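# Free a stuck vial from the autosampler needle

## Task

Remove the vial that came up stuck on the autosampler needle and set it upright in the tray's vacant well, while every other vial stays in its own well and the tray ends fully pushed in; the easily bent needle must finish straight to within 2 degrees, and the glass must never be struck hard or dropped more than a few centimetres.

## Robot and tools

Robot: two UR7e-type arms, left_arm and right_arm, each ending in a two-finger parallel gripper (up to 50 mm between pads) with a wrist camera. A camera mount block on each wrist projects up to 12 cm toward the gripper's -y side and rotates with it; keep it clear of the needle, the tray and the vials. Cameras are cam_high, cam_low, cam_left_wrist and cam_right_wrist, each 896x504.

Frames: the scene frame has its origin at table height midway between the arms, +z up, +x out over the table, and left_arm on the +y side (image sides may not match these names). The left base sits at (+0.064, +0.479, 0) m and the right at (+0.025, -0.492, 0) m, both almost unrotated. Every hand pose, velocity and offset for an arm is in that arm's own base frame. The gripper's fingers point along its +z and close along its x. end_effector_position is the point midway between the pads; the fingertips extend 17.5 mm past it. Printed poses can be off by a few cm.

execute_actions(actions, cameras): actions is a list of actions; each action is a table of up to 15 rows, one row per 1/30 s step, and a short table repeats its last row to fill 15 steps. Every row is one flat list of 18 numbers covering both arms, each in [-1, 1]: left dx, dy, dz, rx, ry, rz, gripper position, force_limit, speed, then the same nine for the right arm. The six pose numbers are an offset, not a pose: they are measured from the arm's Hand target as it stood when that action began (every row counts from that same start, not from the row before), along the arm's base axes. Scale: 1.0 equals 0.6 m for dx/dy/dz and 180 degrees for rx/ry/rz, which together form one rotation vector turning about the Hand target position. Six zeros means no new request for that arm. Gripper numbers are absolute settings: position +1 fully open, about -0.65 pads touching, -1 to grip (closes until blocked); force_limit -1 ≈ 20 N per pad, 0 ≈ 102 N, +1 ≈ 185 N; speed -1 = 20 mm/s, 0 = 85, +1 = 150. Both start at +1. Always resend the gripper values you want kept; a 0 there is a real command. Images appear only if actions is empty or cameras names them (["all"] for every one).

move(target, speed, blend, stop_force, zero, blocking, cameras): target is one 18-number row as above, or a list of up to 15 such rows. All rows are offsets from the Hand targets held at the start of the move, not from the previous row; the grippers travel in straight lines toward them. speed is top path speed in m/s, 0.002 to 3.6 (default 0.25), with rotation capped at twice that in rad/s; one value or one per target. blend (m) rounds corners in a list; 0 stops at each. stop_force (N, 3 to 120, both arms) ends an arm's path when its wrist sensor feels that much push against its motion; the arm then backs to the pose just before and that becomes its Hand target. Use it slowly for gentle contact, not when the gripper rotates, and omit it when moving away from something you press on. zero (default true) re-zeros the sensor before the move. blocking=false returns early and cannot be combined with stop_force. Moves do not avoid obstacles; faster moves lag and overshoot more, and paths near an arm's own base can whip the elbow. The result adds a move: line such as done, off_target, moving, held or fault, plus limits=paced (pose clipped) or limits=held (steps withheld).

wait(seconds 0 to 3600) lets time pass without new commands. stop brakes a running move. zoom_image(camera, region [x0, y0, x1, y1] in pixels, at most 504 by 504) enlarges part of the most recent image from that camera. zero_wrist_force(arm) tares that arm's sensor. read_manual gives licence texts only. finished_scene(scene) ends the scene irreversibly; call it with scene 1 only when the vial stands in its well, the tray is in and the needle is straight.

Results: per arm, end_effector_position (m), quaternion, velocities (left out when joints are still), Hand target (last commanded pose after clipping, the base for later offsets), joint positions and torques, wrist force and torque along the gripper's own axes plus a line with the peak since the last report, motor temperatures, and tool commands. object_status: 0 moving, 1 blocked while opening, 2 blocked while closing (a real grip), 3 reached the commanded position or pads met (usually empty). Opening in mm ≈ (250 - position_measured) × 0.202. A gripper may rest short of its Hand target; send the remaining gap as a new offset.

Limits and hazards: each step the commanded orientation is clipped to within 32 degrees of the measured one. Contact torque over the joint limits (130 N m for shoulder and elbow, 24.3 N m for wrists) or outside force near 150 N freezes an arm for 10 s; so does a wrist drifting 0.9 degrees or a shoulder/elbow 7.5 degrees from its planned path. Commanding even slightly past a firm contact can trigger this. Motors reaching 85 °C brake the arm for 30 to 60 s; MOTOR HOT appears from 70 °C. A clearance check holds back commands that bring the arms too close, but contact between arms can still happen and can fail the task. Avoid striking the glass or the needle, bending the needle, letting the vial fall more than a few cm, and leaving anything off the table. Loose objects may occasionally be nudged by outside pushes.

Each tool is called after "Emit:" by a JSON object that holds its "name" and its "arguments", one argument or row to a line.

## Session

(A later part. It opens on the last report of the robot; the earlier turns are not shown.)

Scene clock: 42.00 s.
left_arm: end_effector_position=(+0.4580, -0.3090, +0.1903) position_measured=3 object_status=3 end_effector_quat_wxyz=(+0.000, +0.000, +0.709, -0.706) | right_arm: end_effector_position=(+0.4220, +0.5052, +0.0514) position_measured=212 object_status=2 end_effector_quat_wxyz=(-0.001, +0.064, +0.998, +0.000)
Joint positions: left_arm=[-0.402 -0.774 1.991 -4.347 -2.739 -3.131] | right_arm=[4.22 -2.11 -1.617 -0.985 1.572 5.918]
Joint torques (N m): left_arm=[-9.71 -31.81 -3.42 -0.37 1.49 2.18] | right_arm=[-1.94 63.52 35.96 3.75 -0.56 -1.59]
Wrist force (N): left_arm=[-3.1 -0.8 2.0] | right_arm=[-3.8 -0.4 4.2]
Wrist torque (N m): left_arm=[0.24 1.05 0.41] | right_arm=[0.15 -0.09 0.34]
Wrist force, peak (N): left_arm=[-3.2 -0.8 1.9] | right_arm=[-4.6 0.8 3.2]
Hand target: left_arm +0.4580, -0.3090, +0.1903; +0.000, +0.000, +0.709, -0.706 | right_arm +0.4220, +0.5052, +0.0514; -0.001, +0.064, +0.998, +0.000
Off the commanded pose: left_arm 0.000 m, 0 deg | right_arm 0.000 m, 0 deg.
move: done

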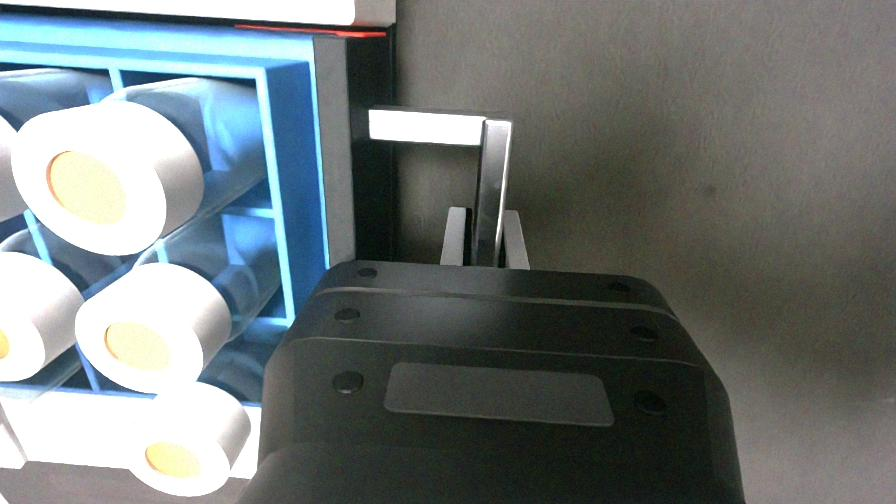

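Emit:
{"name": "move", "arguments": {
  "target": [0,0,0,0,0,0,1,1,1,-0.1157,0.0148,0,0,0,0,-1,-0.8,-0.9],
  "speed": 0.04,
  "cameras": ["all"]
}}

Emit:
{"name": "zoom_image", "arguments": {
  "camera": "cam_high",
  "region": [340, 190, 480, 310]
}}

Emit:
{"name": "zoom_image", "arguments": {
  "camera": "cam_low",
  "region": [320, 110, 500, 280]
}}

Scene clock: 44.33 s.
left_arm: end_effector_position=(+0.4580, -0.3090, +0.1903) position_measured=3 object_status=3 end_effector_quat_wxyz=(+0.000, +0.000, +0.709, -0.706) | right_arm: end_effector_position=(+0.3524, +0.5141, +0.0515) position_measured=212 object_status=2 end_effector_quat_wxyz=(-0.001, +0.064, +0.998, +0.000) end_effector_velocity=(+0.002, -0.001, +0.000) end_effector_angular_velocity=(+0.000, +0.002, +0.002)
Joint positions: left_arm=[-0.402 -0.774 1.991 -4.347 -2.739 -3.131] | right_arm=[4.327 -2.04 -1.731 -0.941 1.572 6.025]
Joint velocities: left_arm=[within noise] | right_arm=[-0.005 -0.001 0.003 -0.003 0.001 -0.007]
Joint torques (N m): left_arm=[-9.76 -31.37 -3.78 -0.48 1.45 2.22] | right_arm=[-21.35 39.81 25.5 -6.57 -0.95 -2.38]
Wrist force (N): left_arm=[-3.0 -0.8 2.0] | right_arm=[2.2 47.3 23.0]
Wrist torque (N m): left_arm=[0.23 1.04 0.41] | right_arm=[1.43 -0.17 0.34]
Wrist force, peak (N): left_arm=[-3.1 -1.0 2.2] | right_arm=[-5.2 52.4 28.1]
Hand target: left_arm +0.4580, -0.3090, +0.1903; +0.000, +0.000, +0.709, -0.706 | right_arm +0.3526, +0.5141, +0.0514; -0.001, +0.064, +0.998, +0.000
Off the commanded pose: left_arm 0.000 m, 0 deg | right_arm 0.000 m, 0 deg.
move: done

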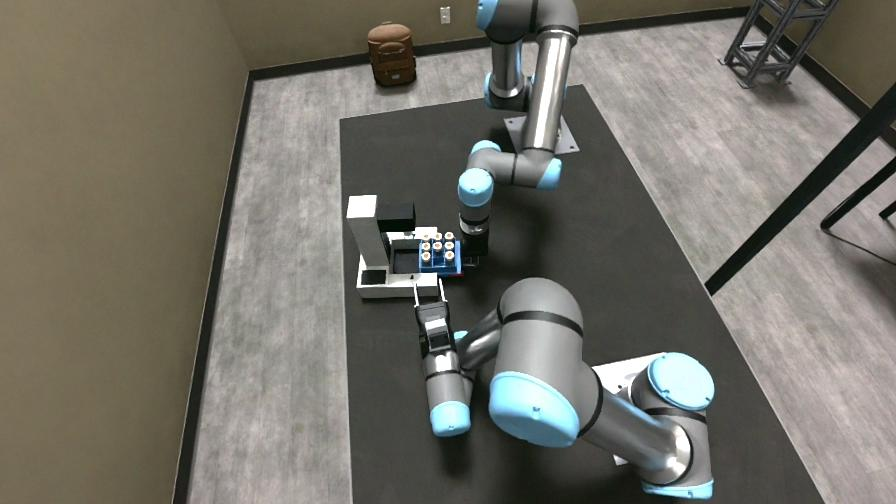

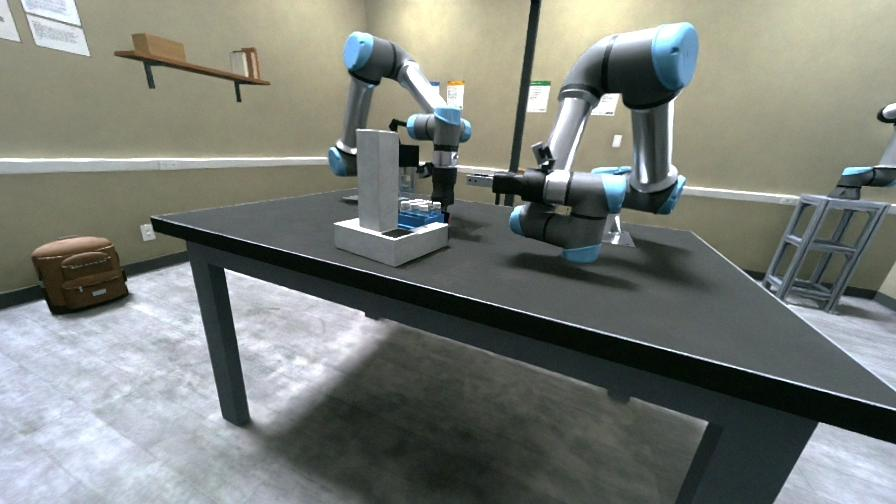

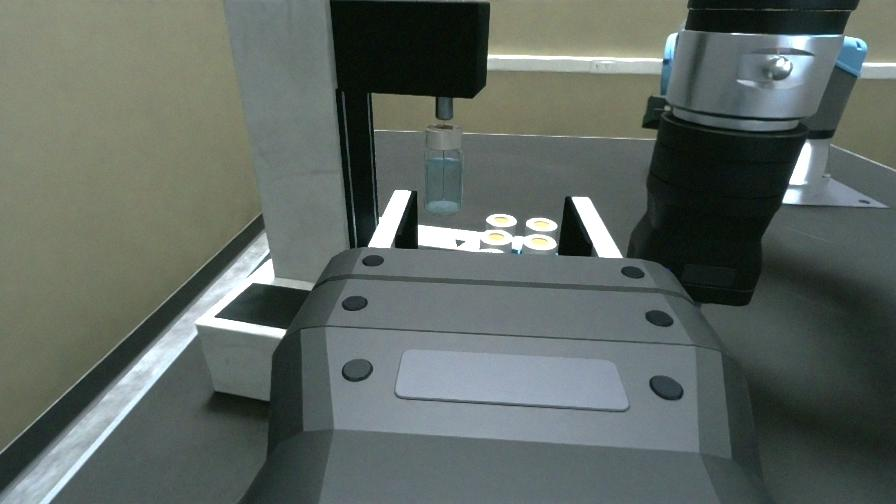

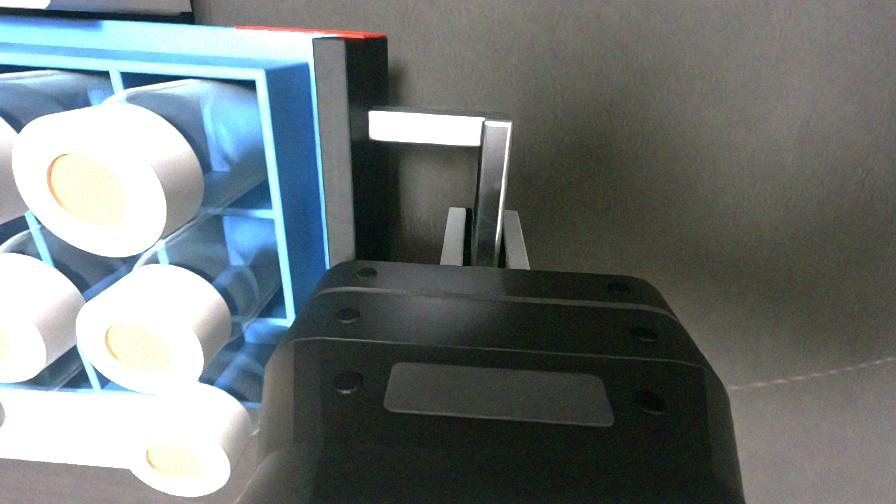

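Scaled by 3.600 from the camera's image (finer frame: 1280x720).

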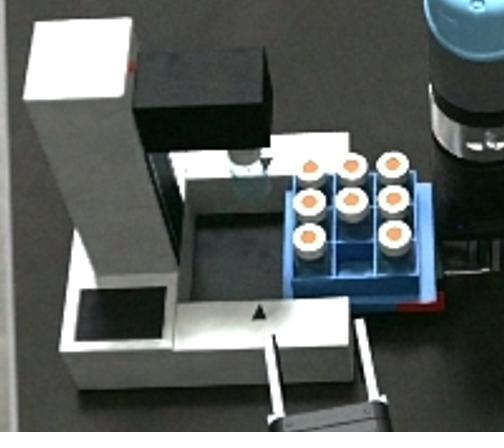

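Scaled by 2.800 from the camera's image (finer frame: 1280x720).

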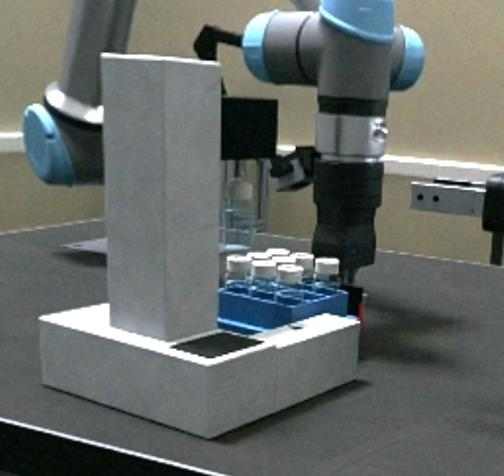

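Emit:
{"name": "move", "arguments": {
  "target": [0,0,0,0,0,0,1,1,1,0,0.0015,-0.0005,0,0,0,-1,-0.8,-0.9],
  "speed": 0.02
}}

Scene clock: 45.27 s.
left_arm: end_effector_position=(+0.4580, -0.3090, +0.1903) position_measured=3 object_status=3 end_effector_quat_wxyz=(+0.000, +0.000, +0.709, -0.706) | right_arm: end_effector_position=(+0.3526, +0.5151, +0.0512) position_measured=212 object_status=2 end_effector_quat_wxyz=(+0.000, +0.064, +0.998, +0.000)
Joint positions: left_arm=[-0.402 -0.774 1.991 -4.347 -2.739 -3.131] | right_arm=[4.327 -2.042 -1.729 -0.941 1.572 6.025]
Joint torques (N m): left_arm=[-9.8 -31.26 -3.8 -0.59 1.53 2.15] | right_arm=[5.94 37.16 8.78 2.91 -2.12 1.31]
Wrist force (N): left_arm=[-3.0 -0.8 2.1] | right_arm=[1.7 5.6 -4.6]
Wrist torque (N m): left_arm=[0.24 1.03 0.41] | right_arm=[0.31 -0.14 0.35]
Wrist force, peak (N): left_arm=[-3.2 -0.7 1.9] | right_arm=[3.2 48.1 23.9]
Hand target: left_arm +0.4580, -0.3090, +0.1903; +0.000, +0.000, +0.709, -0.706 | right_arm +0.3526, +0.5150, +0.0511; -0.001, +0.064, +0.998, +0.000
Off the commanded pose: left_arm 0.000 m, 0 deg | right_arm 0.000 m, 0 deg.
move: done

Emit:
{"name": "move", "arguments": {
  "target": [0.0517,-0.2217,0.011,0.1388,-0.0103,-0.0465,0.54,1,0,0,0,0,0,0,0,-1,-0.8,-0.9],
  "speed": 0.15,
  "cameras": ["cam_left_wrist","cam_low","cam_high"]
}}

Emit:
{"name": "zoom_image", "arguments": {
  "camera": "cam_left_wrist",
  "region": [350, 50, 650, 270]
}}

Emit:
{"name": "zoom_image", "arguments": {
  "camera": "cam_low",
  "region": [320, 110, 500, 280]
}}

Scene clock: 48.33 s.
left_arm: end_effector_position=(+0.4890, -0.4420, +0.1969) position_measured=72 object_status=3 end_effector_quat_wxyz=(-0.040, +0.063, +0.842, -0.534) | right_arm: end_effector_position=(+0.3526, +0.5150, +0.0511) position_measured=212 object_status=2 end_effector_quat_wxyz=(-0.001, +0.064, +0.998, +0.000)
Joint positions: left_arm=[-0.62 -1.043 1.881 -3.175 -2.507 -2.445] | right_arm=[4.327 -2.042 -1.729 -0.941 1.572 6.025]
Joint torques (N m): left_arm=[5.22 -31 -19.6 -1.3 -0.3 -1.33] | right_arm=[6.2 53.69 5.09 -0.16 2.2 1.32]
Wrist force (N): left_arm=[-2.7 -0.5 1.5] | right_arm=[-1.3 5.8 -4.7]
Wrist torque (N m): left_arm=[0.25 0.77 0.56] | right_arm=[0.30 -0.02 0.34]
Wrist force, peak (N): left_arm=[-3.1 -1.8 2.9] | right_arm=[-0.5 5.6 -6.7]
Hand target: left_arm +0.4891, -0.4420, +0.1969; -0.040, +0.063, +0.842, -0.534 | right_arm +0.3526, +0.5150, +0.0511; -0.001, +0.064, +0.998, +0.000
Off the commanded pose: left_arm 0.000 m, 0 deg | right_arm 0.000 m, 0 deg.
move: done
Images, in order (width x height): cam_high 896x504, cam_low 896x504, cam_left_wrist 896x504.

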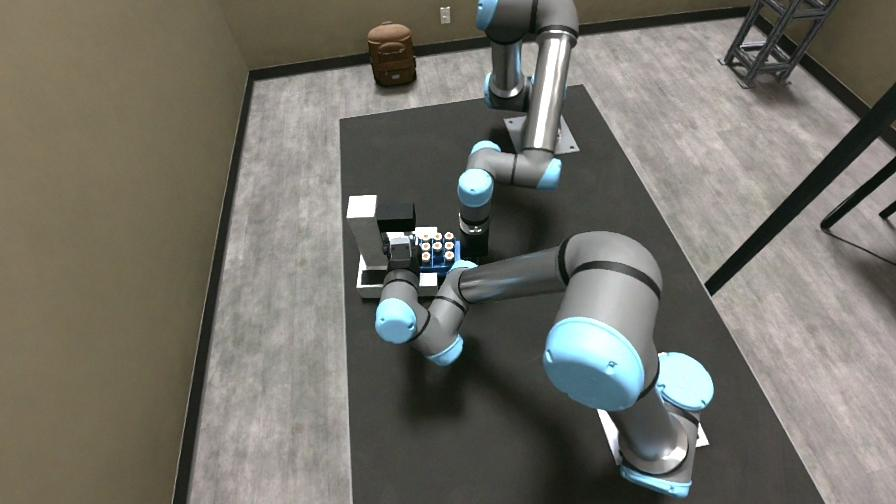

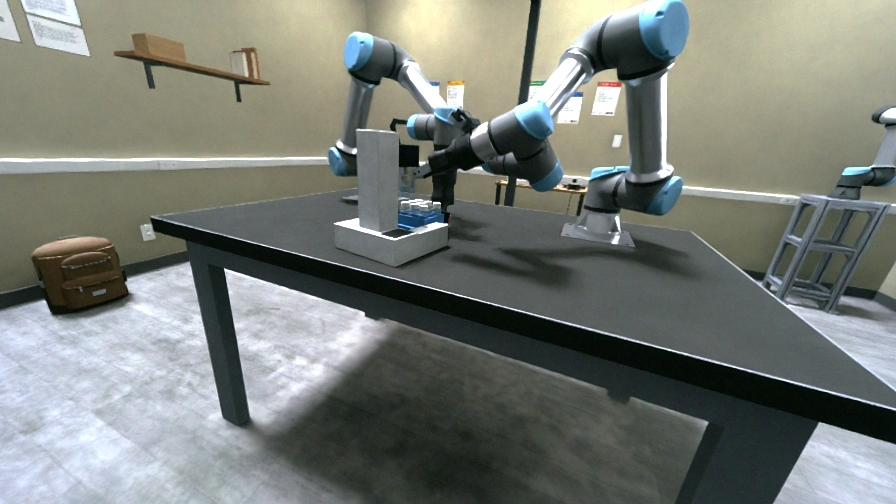

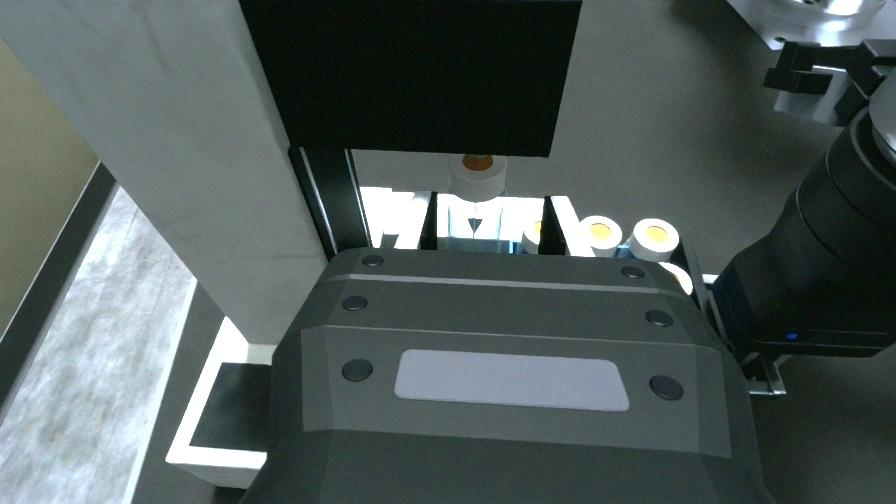

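Scaled by 1.680 from the camera's image (finer frame: 1280x720).

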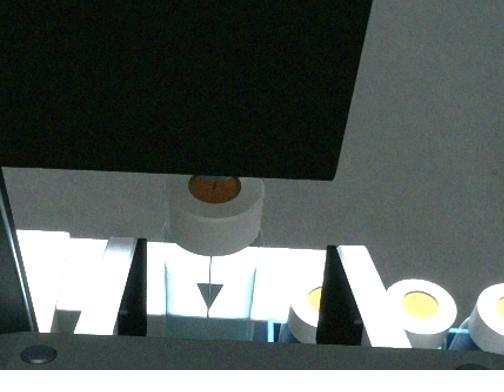

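Scaled by 2.800 from the camera's image (finer frame: 1280x720).

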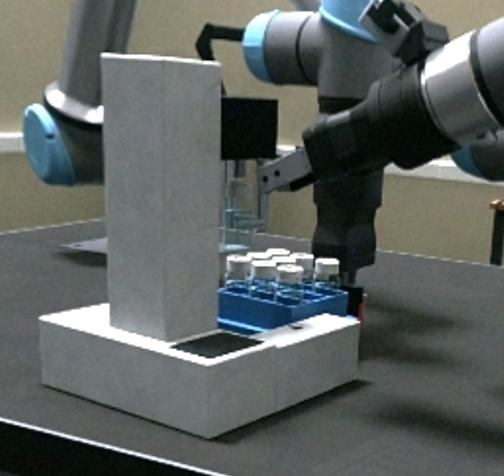

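Emit:
{"name": "move", "arguments": {
  "target": [-0.0113,-0.0918,-0.0498,0,0,0,0.54,1,0,0,0,0,0,0,0,-1,-0.8,-0.9],
  "speed": 0.05,
  "stop_force": 8,
  "cameras": ["cam_left_wrist","cam_low"]
}}

Emit:
{"name": "zoom_image", "arguments": {
  "camera": "cam_left_wrist",
  "region": [390, 110, 590, 270]
}}

Emit:
{"name": "zoom_image", "arguments": {
  "camera": "cam_low",
  "region": [370, 110, 470, 230]
}}

Scene clock: 51.40 s.
left_arm: end_effector_position=(+0.4823, -0.4971, +0.1670) position_measured=72 object_status=3 end_effector_quat_wxyz=(-0.040, +0.063, +0.842, -0.534) | right_arm: end_effector_position=(+0.3526, +0.5150, +0.0511) position_measured=212 object_status=2 end_effector_quat_wxyz=(-0.001, +0.064, +0.998, +0.000)
Joint positions: left_arm=[-0.706 -0.942 1.824 -3.295 -2.446 -2.541] | right_arm=[4.327 -2.042 -1.729 -0.941 1.572 6.025]
Joint torques (N m): left_arm=[9.43 -52.33 -10.34 -1.03 -2.51 2.34] | right_arm=[6.8 53.59 8.39 -0.01 2.34 0.98]
Wrist force (N): left_arm=[-2.6 -0.2 1.5] | right_arm=[-1.0 6.1 -4.8]
Wrist torque (N m): left_arm=[0.31 0.80 0.48] | right_arm=[0.36 -0.06 0.34]
Wrist force, peak (N): left_arm=[-2.7 0.0 2.5] | right_arm=[-1.4 6.1 -5.1]
Hand target: left_arm +0.4823, -0.4971, +0.1670; -0.040, +0.063, +0.842, -0.534 | right_arm +0.3526, +0.5150, +0.0511; -0.001, +0.064, +0.998, +0.000
Off the commanded pose: left_arm 0.000 m, 0 deg | right_arm 0.000 m, 0 deg.
move: done
Images, in order (width x height): cam_low 896x504, cam_left_wrist 896x504.

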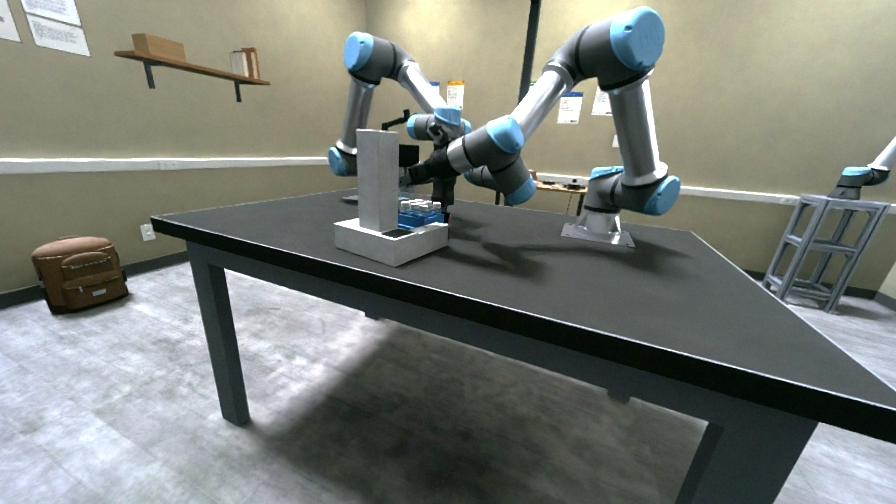

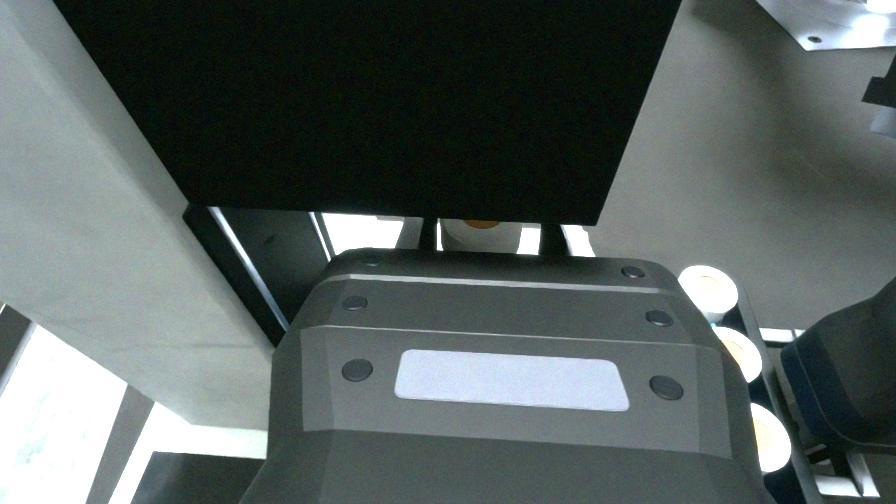

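Scaled by 2.520 from the camera's image (finer frame: 1280x720).

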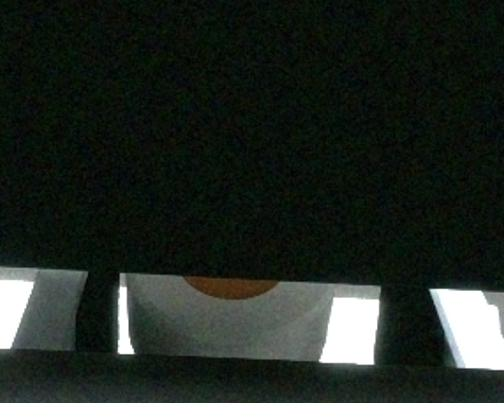

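Scaled by 4.200 from the camera's image (finer frame: 1280x720).

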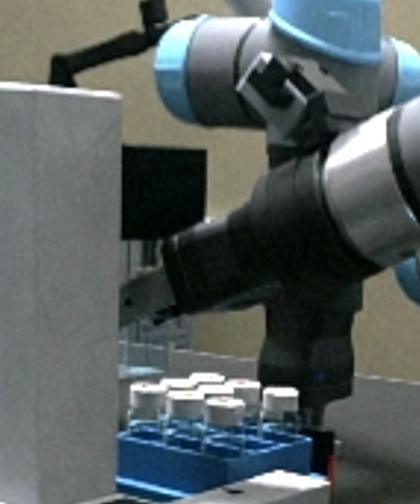

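Emit:
{"name": "move", "arguments": {
  "target": [0.0038,-0.0006,0,0,0,0,0.35,1,-0.8,0,0,0,0,0,0,-1,-0.8,-0.9],
  "speed": 0.03,
  "cameras": ["cam_left_wrist"]
}}

Emit:
{"name": "zoom_image", "arguments": {
  "camera": "cam_left_wrist",
  "region": [390, 110, 590, 270]
}}

Scene clock: 53.20 s.
left_arm: end_effector_position=(+0.4846, -0.4974, +0.1669) position_measured=100 object_status=3 end_effector_quat_wxyz=(-0.040, +0.063, +0.842, -0.534) | right_arm: end_effector_position=(+0.3526, +0.5150, +0.0511) position_measured=212 object_status=2 end_effector_quat_wxyz=(-0.001, +0.064, +0.998, +0.000)
Joint positions: left_arm=[-0.704 -0.939 1.818 -3.29 -2.447 -2.539] | right_arm=[4.327 -2.042 -1.729 -0.941 1.572 6.025]
Joint torques (N m): left_arm=[-10.13 -50.56 -9.83 -4.21 0.17 -2.22] | right_arm=[6.07 53.09 9.35 0.05 2.29 0.84]
Wrist force (N): left_arm=[-2.8 -0.1 1.5] | right_arm=[-1.5 6.1 -5.3]
Wrist torque (N m): left_arm=[0.34 0.82 0.36] | right_arm=[0.37 0.01 0.34]
Wrist force, peak (N): left_arm=[-3.1 -0.2 1.7] | right_arm=[-1.5 6.1 -5.3]
Hand target: left_arm +0.4846, -0.4975, +0.1670; -0.040, +0.063, +0.842, -0.534 | right_arm +0.3526, +0.5150, +0.0511; -0.001, +0.064, +0.998, +0.000
Off the commanded pose: left_arm 0.000 m, 0 deg | right_arm 0.000 m, 0 deg.
move: done

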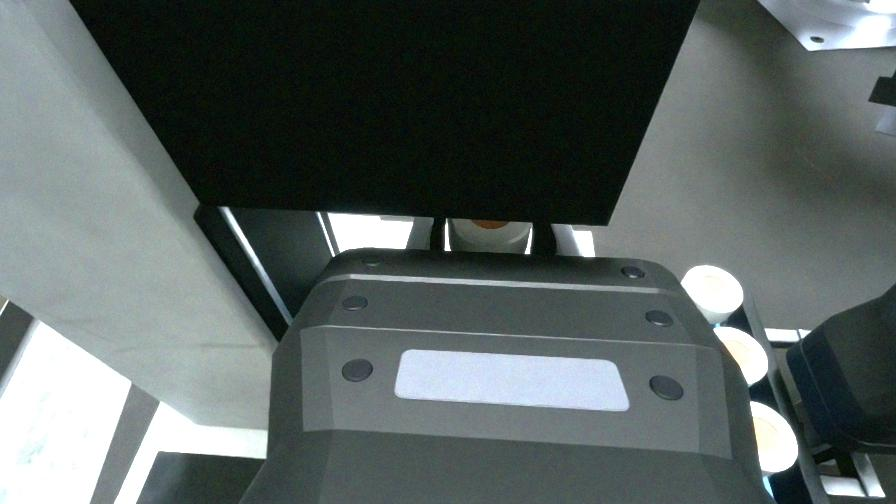

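Scaled by 2.520 from the camera's image (finer frame: 1280x720).

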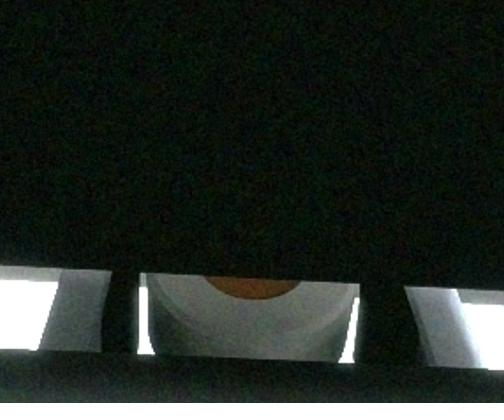

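Emit:
{"name": "move", "arguments": {
  "target": [0,0,0,0,0,0,-1,-0.7,-1,0,0,0,0,0,0,-1,-0.8,-0.9],
  "cameras": ["cam_left_wrist"]
}}

Emit:
{"name": "zero_wrist_force", "arguments": {
  "arm": "left_arm"
}}

Emit:
{"name": "zoom_image", "arguments": {
  "camera": "cam_left_wrist",
  "region": [390, 110, 590, 270]
}}

Scene clock: 53.97 s.
left_arm: end_effector_position=(+0.4846, -0.4975, +0.1670) position_measured=115 object_status=2 end_effector_quat_wxyz=(-0.040, +0.063, +0.842, -0.534) | right_arm: end_effector_position=(+0.3526, +0.5150, +0.0511) position_measured=212 object_status=2 end_effector_quat_wxyz=(-0.001, +0.064, +0.998, +0.000)
Joint positions: left_arm=[-0.704 -0.939 1.818 -3.29 -2.447 -2.539] | right_arm=[4.327 -2.042 -1.729 -0.941 1.572 6.025]
Joint torques (N m): left_arm=[-10.35 -53.13 -9.79 -4.08 -0.42 -2.55] | right_arm=[6.72 53.6 10.73 0.13 2.19 0.85]
Wrist force (N): left_arm=[-3.3 0.4 1.8] | right_arm=[-0.9 5.7 -4.8]
Wrist torque (N m): left_arm=[0.31 0.82 0.36] | right_arm=[0.29 -0.08 0.35]
Wrist force, peak (N): left_arm=[-3.4 0.4 1.8] | right_arm=[-1.3 6.0 -5.3]
Hand target: left_arm +0.4846, -0.4975, +0.1670; -0.040, +0.063, +0.842, -0.534 | right_arm +0.3526, +0.5150, +0.0511; -0.001, +0.064, +0.998, +0.000
Off the commanded pose: left_arm 0.000 m, 0 deg | right_arm 0.000 m, 0 deg.
move: done

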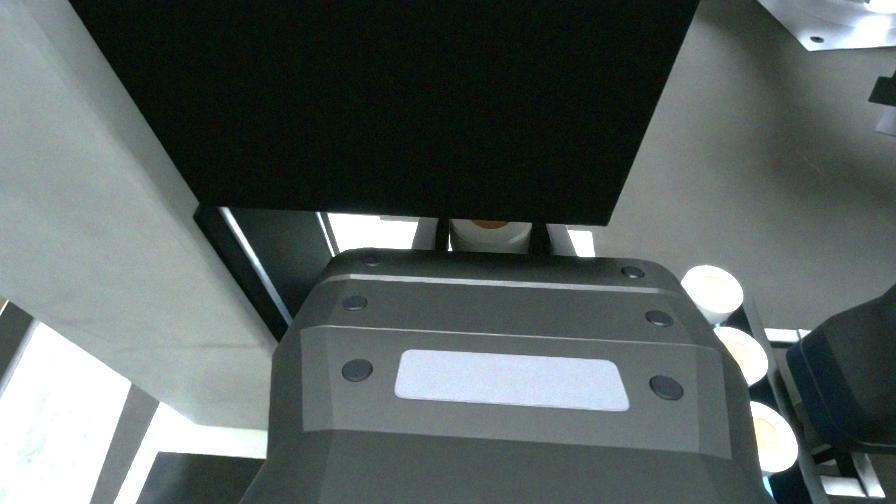

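Wrist force sensor zeroed.

Scaled by 2.520 from the camera's image (finer frame: 1280x720).

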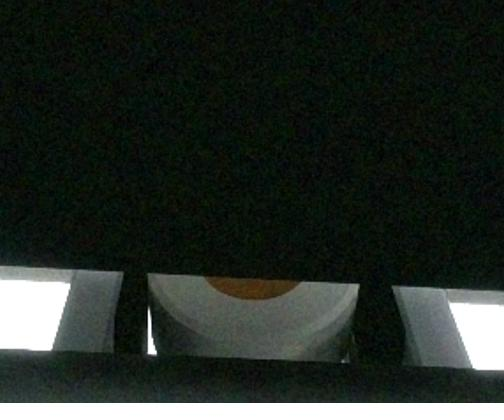

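Emit:
{"name": "move", "arguments": {
  "target": [0,0,-0.015,0,0,0,-1,-0.7,-1,0,0,0,0,0,0,-1,-0.8,-0.9],
  "speed": 0.02,
  "cameras": ["cam_left_wrist"]
}}

Emit:
{"name": "zoom_image", "arguments": {
  "camera": "cam_left_wrist",
  "region": [390, 110, 590, 270]
}}

Scene clock: 55.23 s.
left_arm: end_effector_position=(+0.4846, -0.4975, +0.1578) position_measured=115 object_status=2 end_effector_quat_wxyz=(-0.040, +0.062, +0.842, -0.534) | right_arm: end_effector_position=(+0.3526, +0.5150, +0.0511) position_measured=212 object_status=2 end_effector_quat_wxyz=(-0.001, +0.064, +0.998, +0.000)
Joint positions: left_arm=[-0.704 -0.922 1.82 -3.309 -2.447 -2.539] | right_arm=[4.327 -2.042 -1.729 -0.941 1.572 6.025]
Joint torques (N m): left_arm=[-9.88 -52 -12.43 -0.8 -2.23 -1.02] | right_arm=[6.04 52.87 11.25 0.07 2.38 0.75]
Wrist force (N, zeroed by zero_wrist_force on left_arm): left_arm=[0.3 -0.8 -0.4] | right_arm=[-1.0 5.8 -5.0]
Wrist torque (N m, zeroed by zero_wrist_force on left_arm): left_arm=[0.02 0.03 0.01] | right_arm=[0.31 -0.07 0.35]
Wrist force, peak (N, zeroed by zero_wrist_force on left_arm): left_arm=[0.3 -1.4 -0.8] | right_arm=[-1.1 6.3 -4.9]
Hand target: left_arm +0.4846, -0.4975, +0.1580; -0.040, +0.063, +0.842, -0.534 | right_arm +0.3526, +0.5150, +0.0511; -0.001, +0.064, +0.998, +0.000
Off the commanded pose: left_arm 0.000 m, 0 deg | right_arm 0.000 m, 0 deg.
move: done

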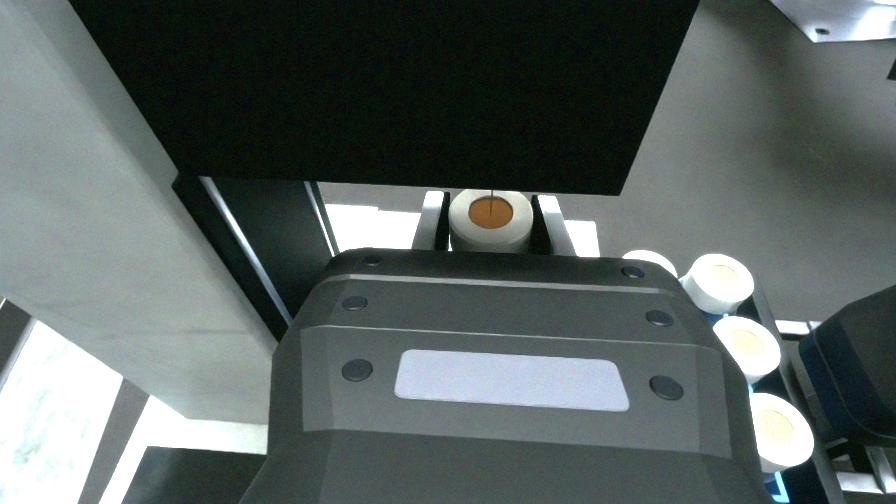

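Scaled by 2.520 from the camera's image (finer frame: 1280x720).

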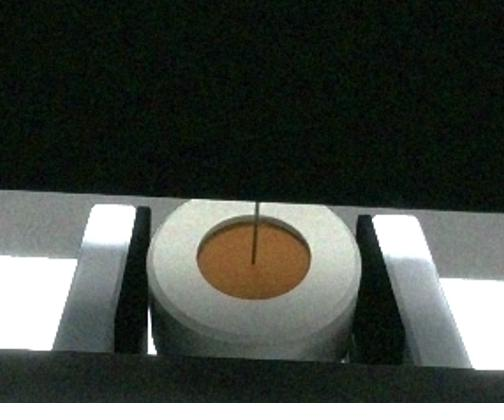

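Emit:
{"name": "move", "arguments": {
  "target": [0,0,-0.07,0,0,0,-1,-0.7,-1,0,0,0,0,0,0,-1,-0.8,-0.9],
  "speed": 0.03,
  "stop_force": 12,
  "cameras": ["cam_left_wrist","cam_low"]
}}

Emit:
{"name": "zoom_image", "arguments": {
  "camera": "cam_left_wrist",
  "region": [390, 60, 590, 270]
}}

Emit:
{"name": "zoom_image", "arguments": {
  "camera": "cam_low",
  "region": [350, 110, 490, 270]
}}

Scene clock: 58.00 s.
left_arm: end_effector_position=(+0.4846, -0.4975, +0.1160) position_measured=115 object_status=2 end_effector_quat_wxyz=(-0.040, +0.063, +0.842, -0.534) | right_arm: end_effector_position=(+0.3526, +0.5150, +0.0511) position_measured=212 object_status=2 end_effector_quat_wxyz=(-0.001, +0.064, +0.998, +0.000)
Joint positions: left_arm=[-0.704 -0.839 1.823 -3.394 -2.447 -2.539] | right_arm=[4.327 -2.042 -1.729 -0.941 1.572 6.025]
Joint torques (N m): left_arm=[-8.57 -54.71 -23.01 -1.17 -2.34 -2.49] | right_arm=[6.5 54.02 14.26 0.08 2.23 0.54]
Wrist force (N, zeroed by zero_wrist_force on left_arm): left_arm=[0.8 0.5 0.2] | right_arm=[-1.4 5.9 -4.8]
Wrist torque (N m, zeroed by zero_wrist_force on left_arm): left_arm=[0.04 -0.05 0.02] | right_arm=[0.32 0.00 0.35]
Wrist force, peak (N, zeroed by zero_wrist_force on left_arm): left_arm=[0.7 -1.8 -0.9] | right_arm=[-1.3 6.1 -5.1]
Hand target: left_arm +0.4846, -0.4975, +0.1160; -0.040, +0.063, +0.842, -0.534 | right_arm +0.3526, +0.5150, +0.0511; -0.001, +0.064, +0.998, +0.000
Off the commanded pose: left_arm 0.000 m, 0 deg | right_arm 0.000 m, 0 deg.
move: done
Images, in order (width x height): cam_low 896x504, cam_left_wrist 896x504.

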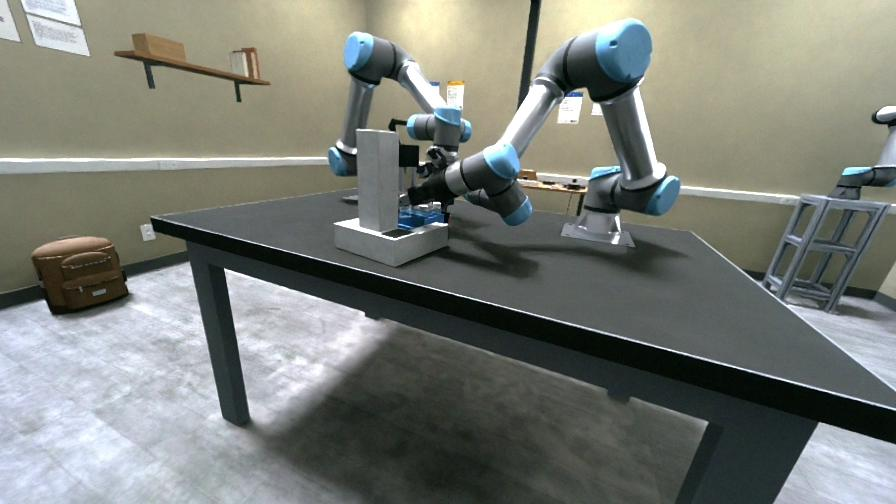

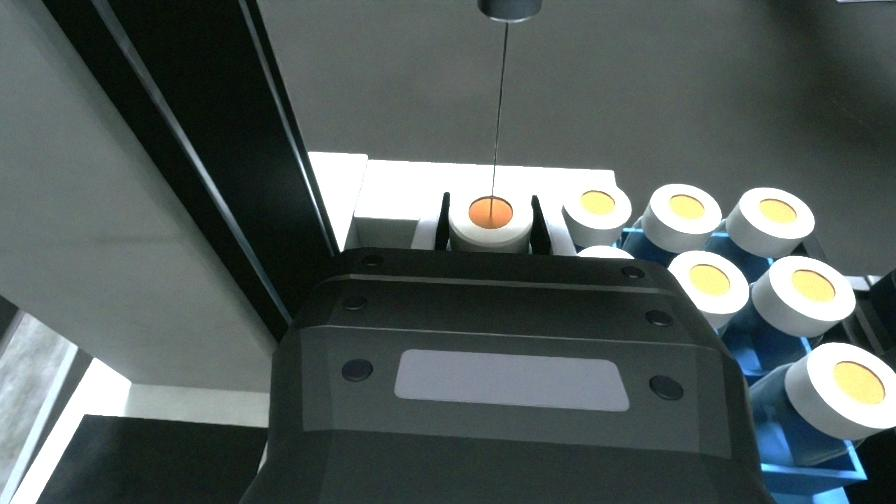

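Scaled by 2.400 from the camera's image (finer frame: 1280x720).

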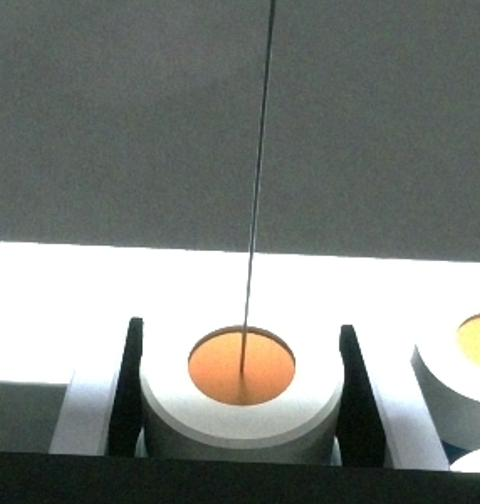

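Scaled by 3.150 from the camera's image (finer frame: 1280x720).

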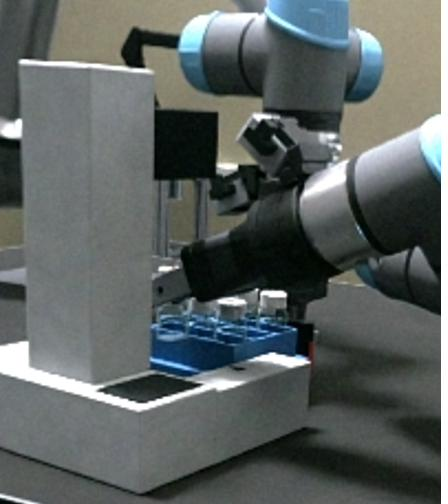

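Emit:
{"name": "move", "arguments": {
  "target": [0,0,-0.02,0,0,0,-1,-0.7,-1,0,0,0,0,0,0,-1,-0.8,-0.9],
  "speed": 0.03,
  "stop_force": 12,
  "cameras": ["cam_left_wrist","cam_low"]
}}

Emit:
{"name": "zoom_image", "arguments": {
  "camera": "cam_left_wrist",
  "region": [390, 60, 590, 270]
}}

Emit:
{"name": "zoom_image", "arguments": {
  "camera": "cam_low",
  "region": [350, 110, 490, 270]
}}

Scene clock: 60.03 s.
left_arm: end_effector_position=(+0.4846, -0.4975, +0.1040) position_measured=115 object_status=2 end_effector_quat_wxyz=(-0.040, +0.063, +0.842, -0.534) | right_arm: end_effector_position=(+0.3526, +0.5150, +0.0511) position_measured=212 object_status=2 end_effector_quat_wxyz=(-0.001, +0.064, +0.998, +0.000)
Joint positions: left_arm=[-0.704 -0.815 1.821 -3.417 -2.447 -2.539] | right_arm=[4.327 -2.042 -1.729 -0.941 1.572 6.025]
Joint torques (N m): left_arm=[-7.3 -54.63 -13.9 -1.04 -2.21 -0.51] | right_arm=[5.7 54.36 15.25 0.06 2.2 0.42]
Wrist force (N, zeroed by zero_wrist_force on left_arm): left_arm=[1.0 -0.3 -0.2] | right_arm=[-1.1 5.7 -4.6]
Wrist torque (N m, zeroed by zero_wrist_force on left_arm): left_arm=[0.01 -0.07 0.02] | right_arm=[0.29 -0.05 0.34]
Wrist force, peak (N, zeroed by zero_wrist_force on left_arm): left_arm=[0.7 -1.4 -0.4] | right_arm=[-1.1 5.9 -5.4]
Hand target: left_arm +0.4846, -0.4975, +0.1040; -0.040, +0.063, +0.842, -0.534 | right_arm +0.3526, +0.5150, +0.0511; -0.001, +0.064, +0.998, +0.000
Off the commanded pose: left_arm 0.000 m, 0 deg | right_arm 0.000 m, 0 deg.
move: done
Images, in order (width x height): cam_low 896x504, cam_left_wrist 896x504.

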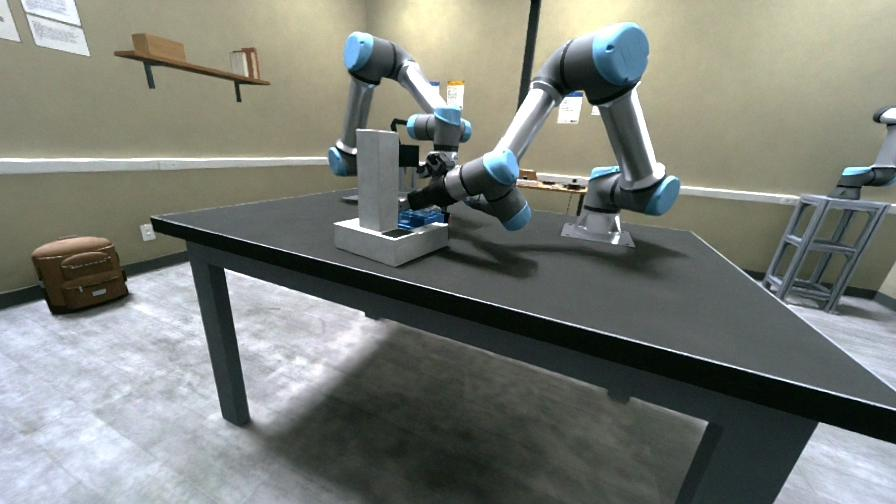

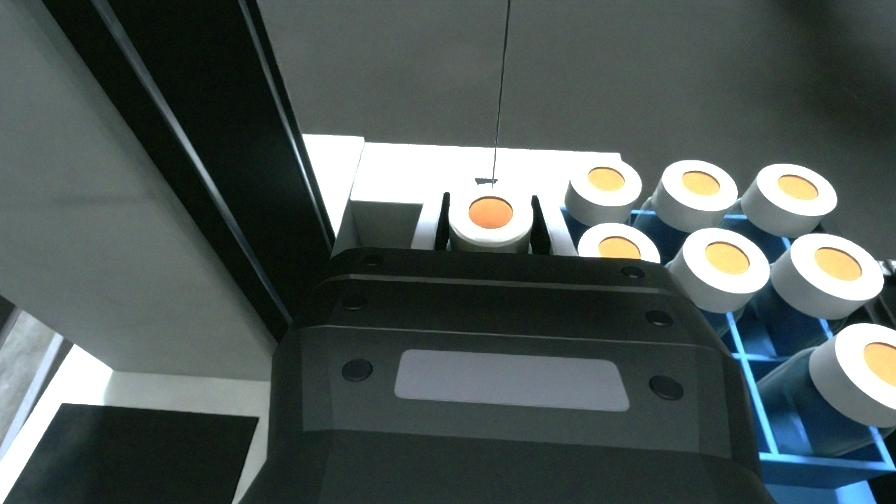

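Scaled by 2.400 from the camera's image (finer frame: 1280x720).

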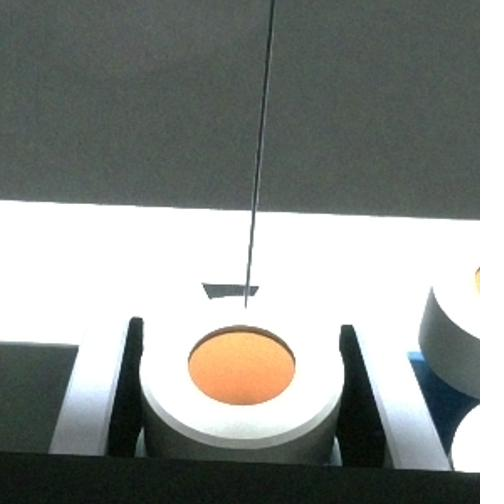

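Scaled by 3.150 from the camera's image (finer frame: 1280x720).

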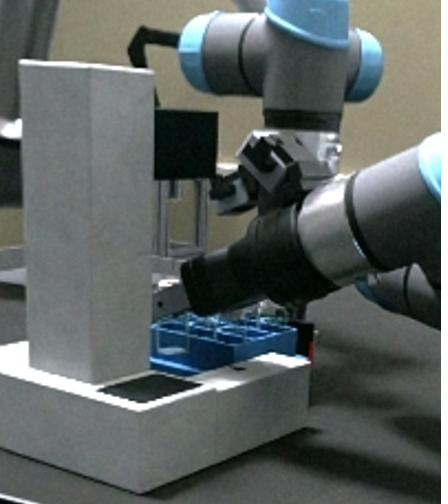

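Emit:
{"name": "move", "arguments": {
  "target": [0.0068,0.0462,0,0,0,0,-1,-0.7,-1,0,0,0,0,0,0,-1,-0.8,-0.9],
  "speed": 0.04,
  "stop_force": 8
}}

Emit:
{"name": "move", "arguments": {
  "target": [0,0,-0.045,0,0,0,-1,-0.7,-1,0,0,0,0,0,0,-1,-0.8,-0.9],
  "speed": 0.015,
  "stop_force": 4,
  "cameras": ["cam_left_wrist","cam_low"]
}}

Emit:
{"name": "zoom_image", "arguments": {
  "camera": "cam_low",
  "region": [350, 110, 490, 270]
}}

Scene clock: 62.70 s.
left_arm: end_effector_position=(+0.4886, -0.4697, +0.1040) position_measured=115 object_status=2 end_effector_quat_wxyz=(-0.040, +0.063, +0.842, -0.534) | right_arm: end_effector_position=(+0.3526, +0.5150, +0.0511) position_measured=212 object_status=2 end_effector_quat_wxyz=(-0.001, +0.064, +0.998, +0.000)
Joint positions: left_arm=[-0.661 -0.835 1.856 -3.397 -2.478 -2.493] | right_arm=[4.327 -2.042 -1.729 -0.941 1.572 6.025]
Joint torques (N m): left_arm=[-10.06 -35.68 -21.7 -4.32 0.19 -2.53] | right_arm=[6.43 53.57 19.35 0.1 2.14 0.19]
Wrist force (N, zeroed by zero_wrist_force on left_arm): left_arm=[1.0 -0.1 -0.3] | right_arm=[-0.9 5.6 -5.0]
Wrist torque (N m, zeroed by zero_wrist_force on left_arm): left_arm=[0.01 -0.11 0.06] | right_arm=[0.27 -0.07 0.35]
Wrist force, peak (N, zeroed by zero_wrist_force on left_arm): left_arm=[0.9 0.3 -1.0] | right_arm=[-1.1 6.1 -5.1]
Hand target: left_arm +0.4886, -0.4697, +0.1040; -0.040, +0.063, +0.842, -0.534 | right_arm +0.3526, +0.5150, +0.0511; -0.001, +0.064, +0.998, +0.000
Off the commanded pose: left_arm 0.000 m, 0 deg | right_arm 0.000 m, 0 deg.
move: done

Scene clock: 64.60 s.
left_arm: end_effector_position=(+0.4886, -0.4697, +0.0880) position_measured=115 object_status=2 end_effector_quat_wxyz=(-0.040, +0.062, +0.842, -0.534) | right_arm: end_effector_position=(+0.3526, +0.5150, +0.0511) position_measured=212 object_status=2 end_effector_quat_wxyz=(-0.001, +0.064, +0.998, +0.000)
Joint positions: left_arm=[-0.661 -0.801 1.854 -3.428 -2.478 -2.493] | right_arm=[4.327 -2.042 -1.729 -0.941 1.572 6.025]
Joint torques (N m): left_arm=[-9.86 -51.87 -5.8 -3.47 0.22 0.15] | right_arm=[5.85 52.59 20.81 -0.07 2.23 0.26]
Wrist force (N, zeroed by zero_wrist_force on left_arm): left_arm=[0.8 -4.0 -2.2] | right_arm=[-0.6 5.5 -4.6]
Wrist torque (N m, zeroed by zero_wrist_force on left_arm): left_arm=[-0.08 -0.15 0.04] | right_arm=[0.28 -0.06 0.33]
Wrist force, peak (N, zeroed by zero_wrist_force on left_arm): left_arm=[-1.0 -13.9 -7.7] | right_arm=[-2.6 6.3 -5.0]
Hand target: left_arm +0.4886, -0.4697, +0.0880; -0.040, +0.062, +0.842, -0.534 (not the last commanded pose) | right_arm +0.3526, +0.5150, +0.0511; -0.001, +0.064, +0.998, +0.000
Off the commanded pose: left_arm 0.011 m, 0 deg | right_arm 0.000 m, 0 deg.
move: contact (left_arm)
Images, in order (width x height): cam_low 896x504, cam_left_wrist 896x504.

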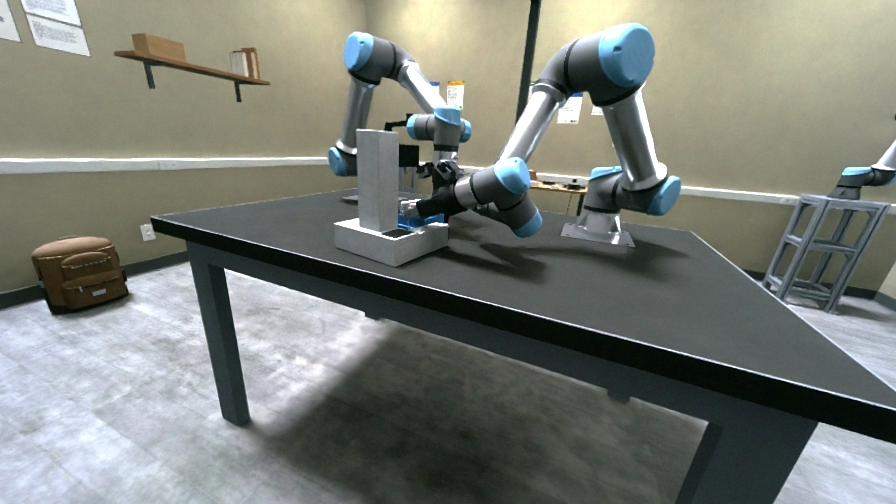

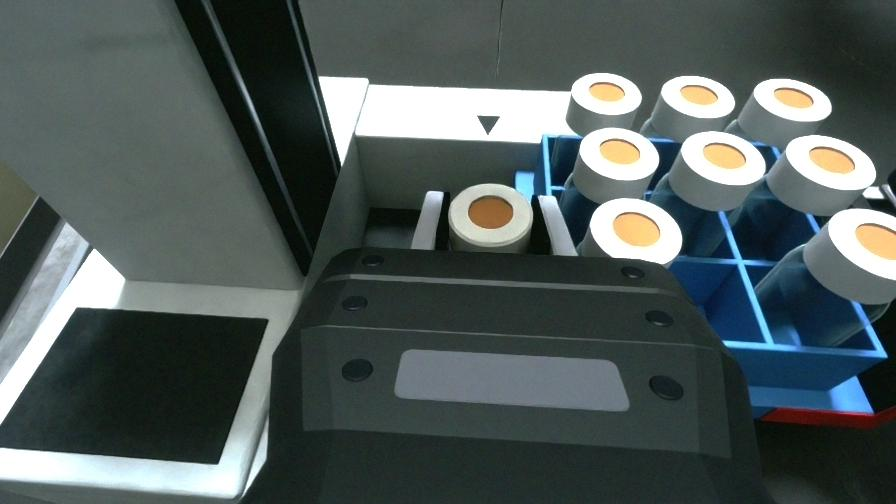

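Scaled by 3.150 from the camera's image (finer frame: 1280x720).

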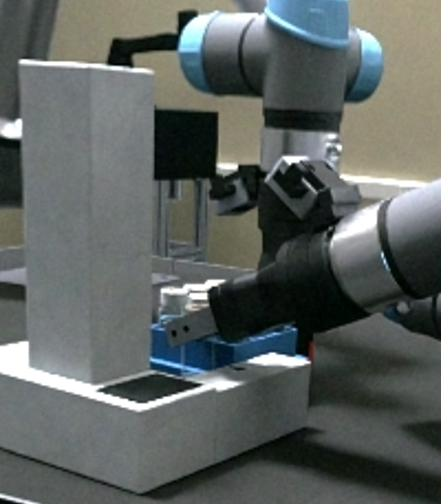

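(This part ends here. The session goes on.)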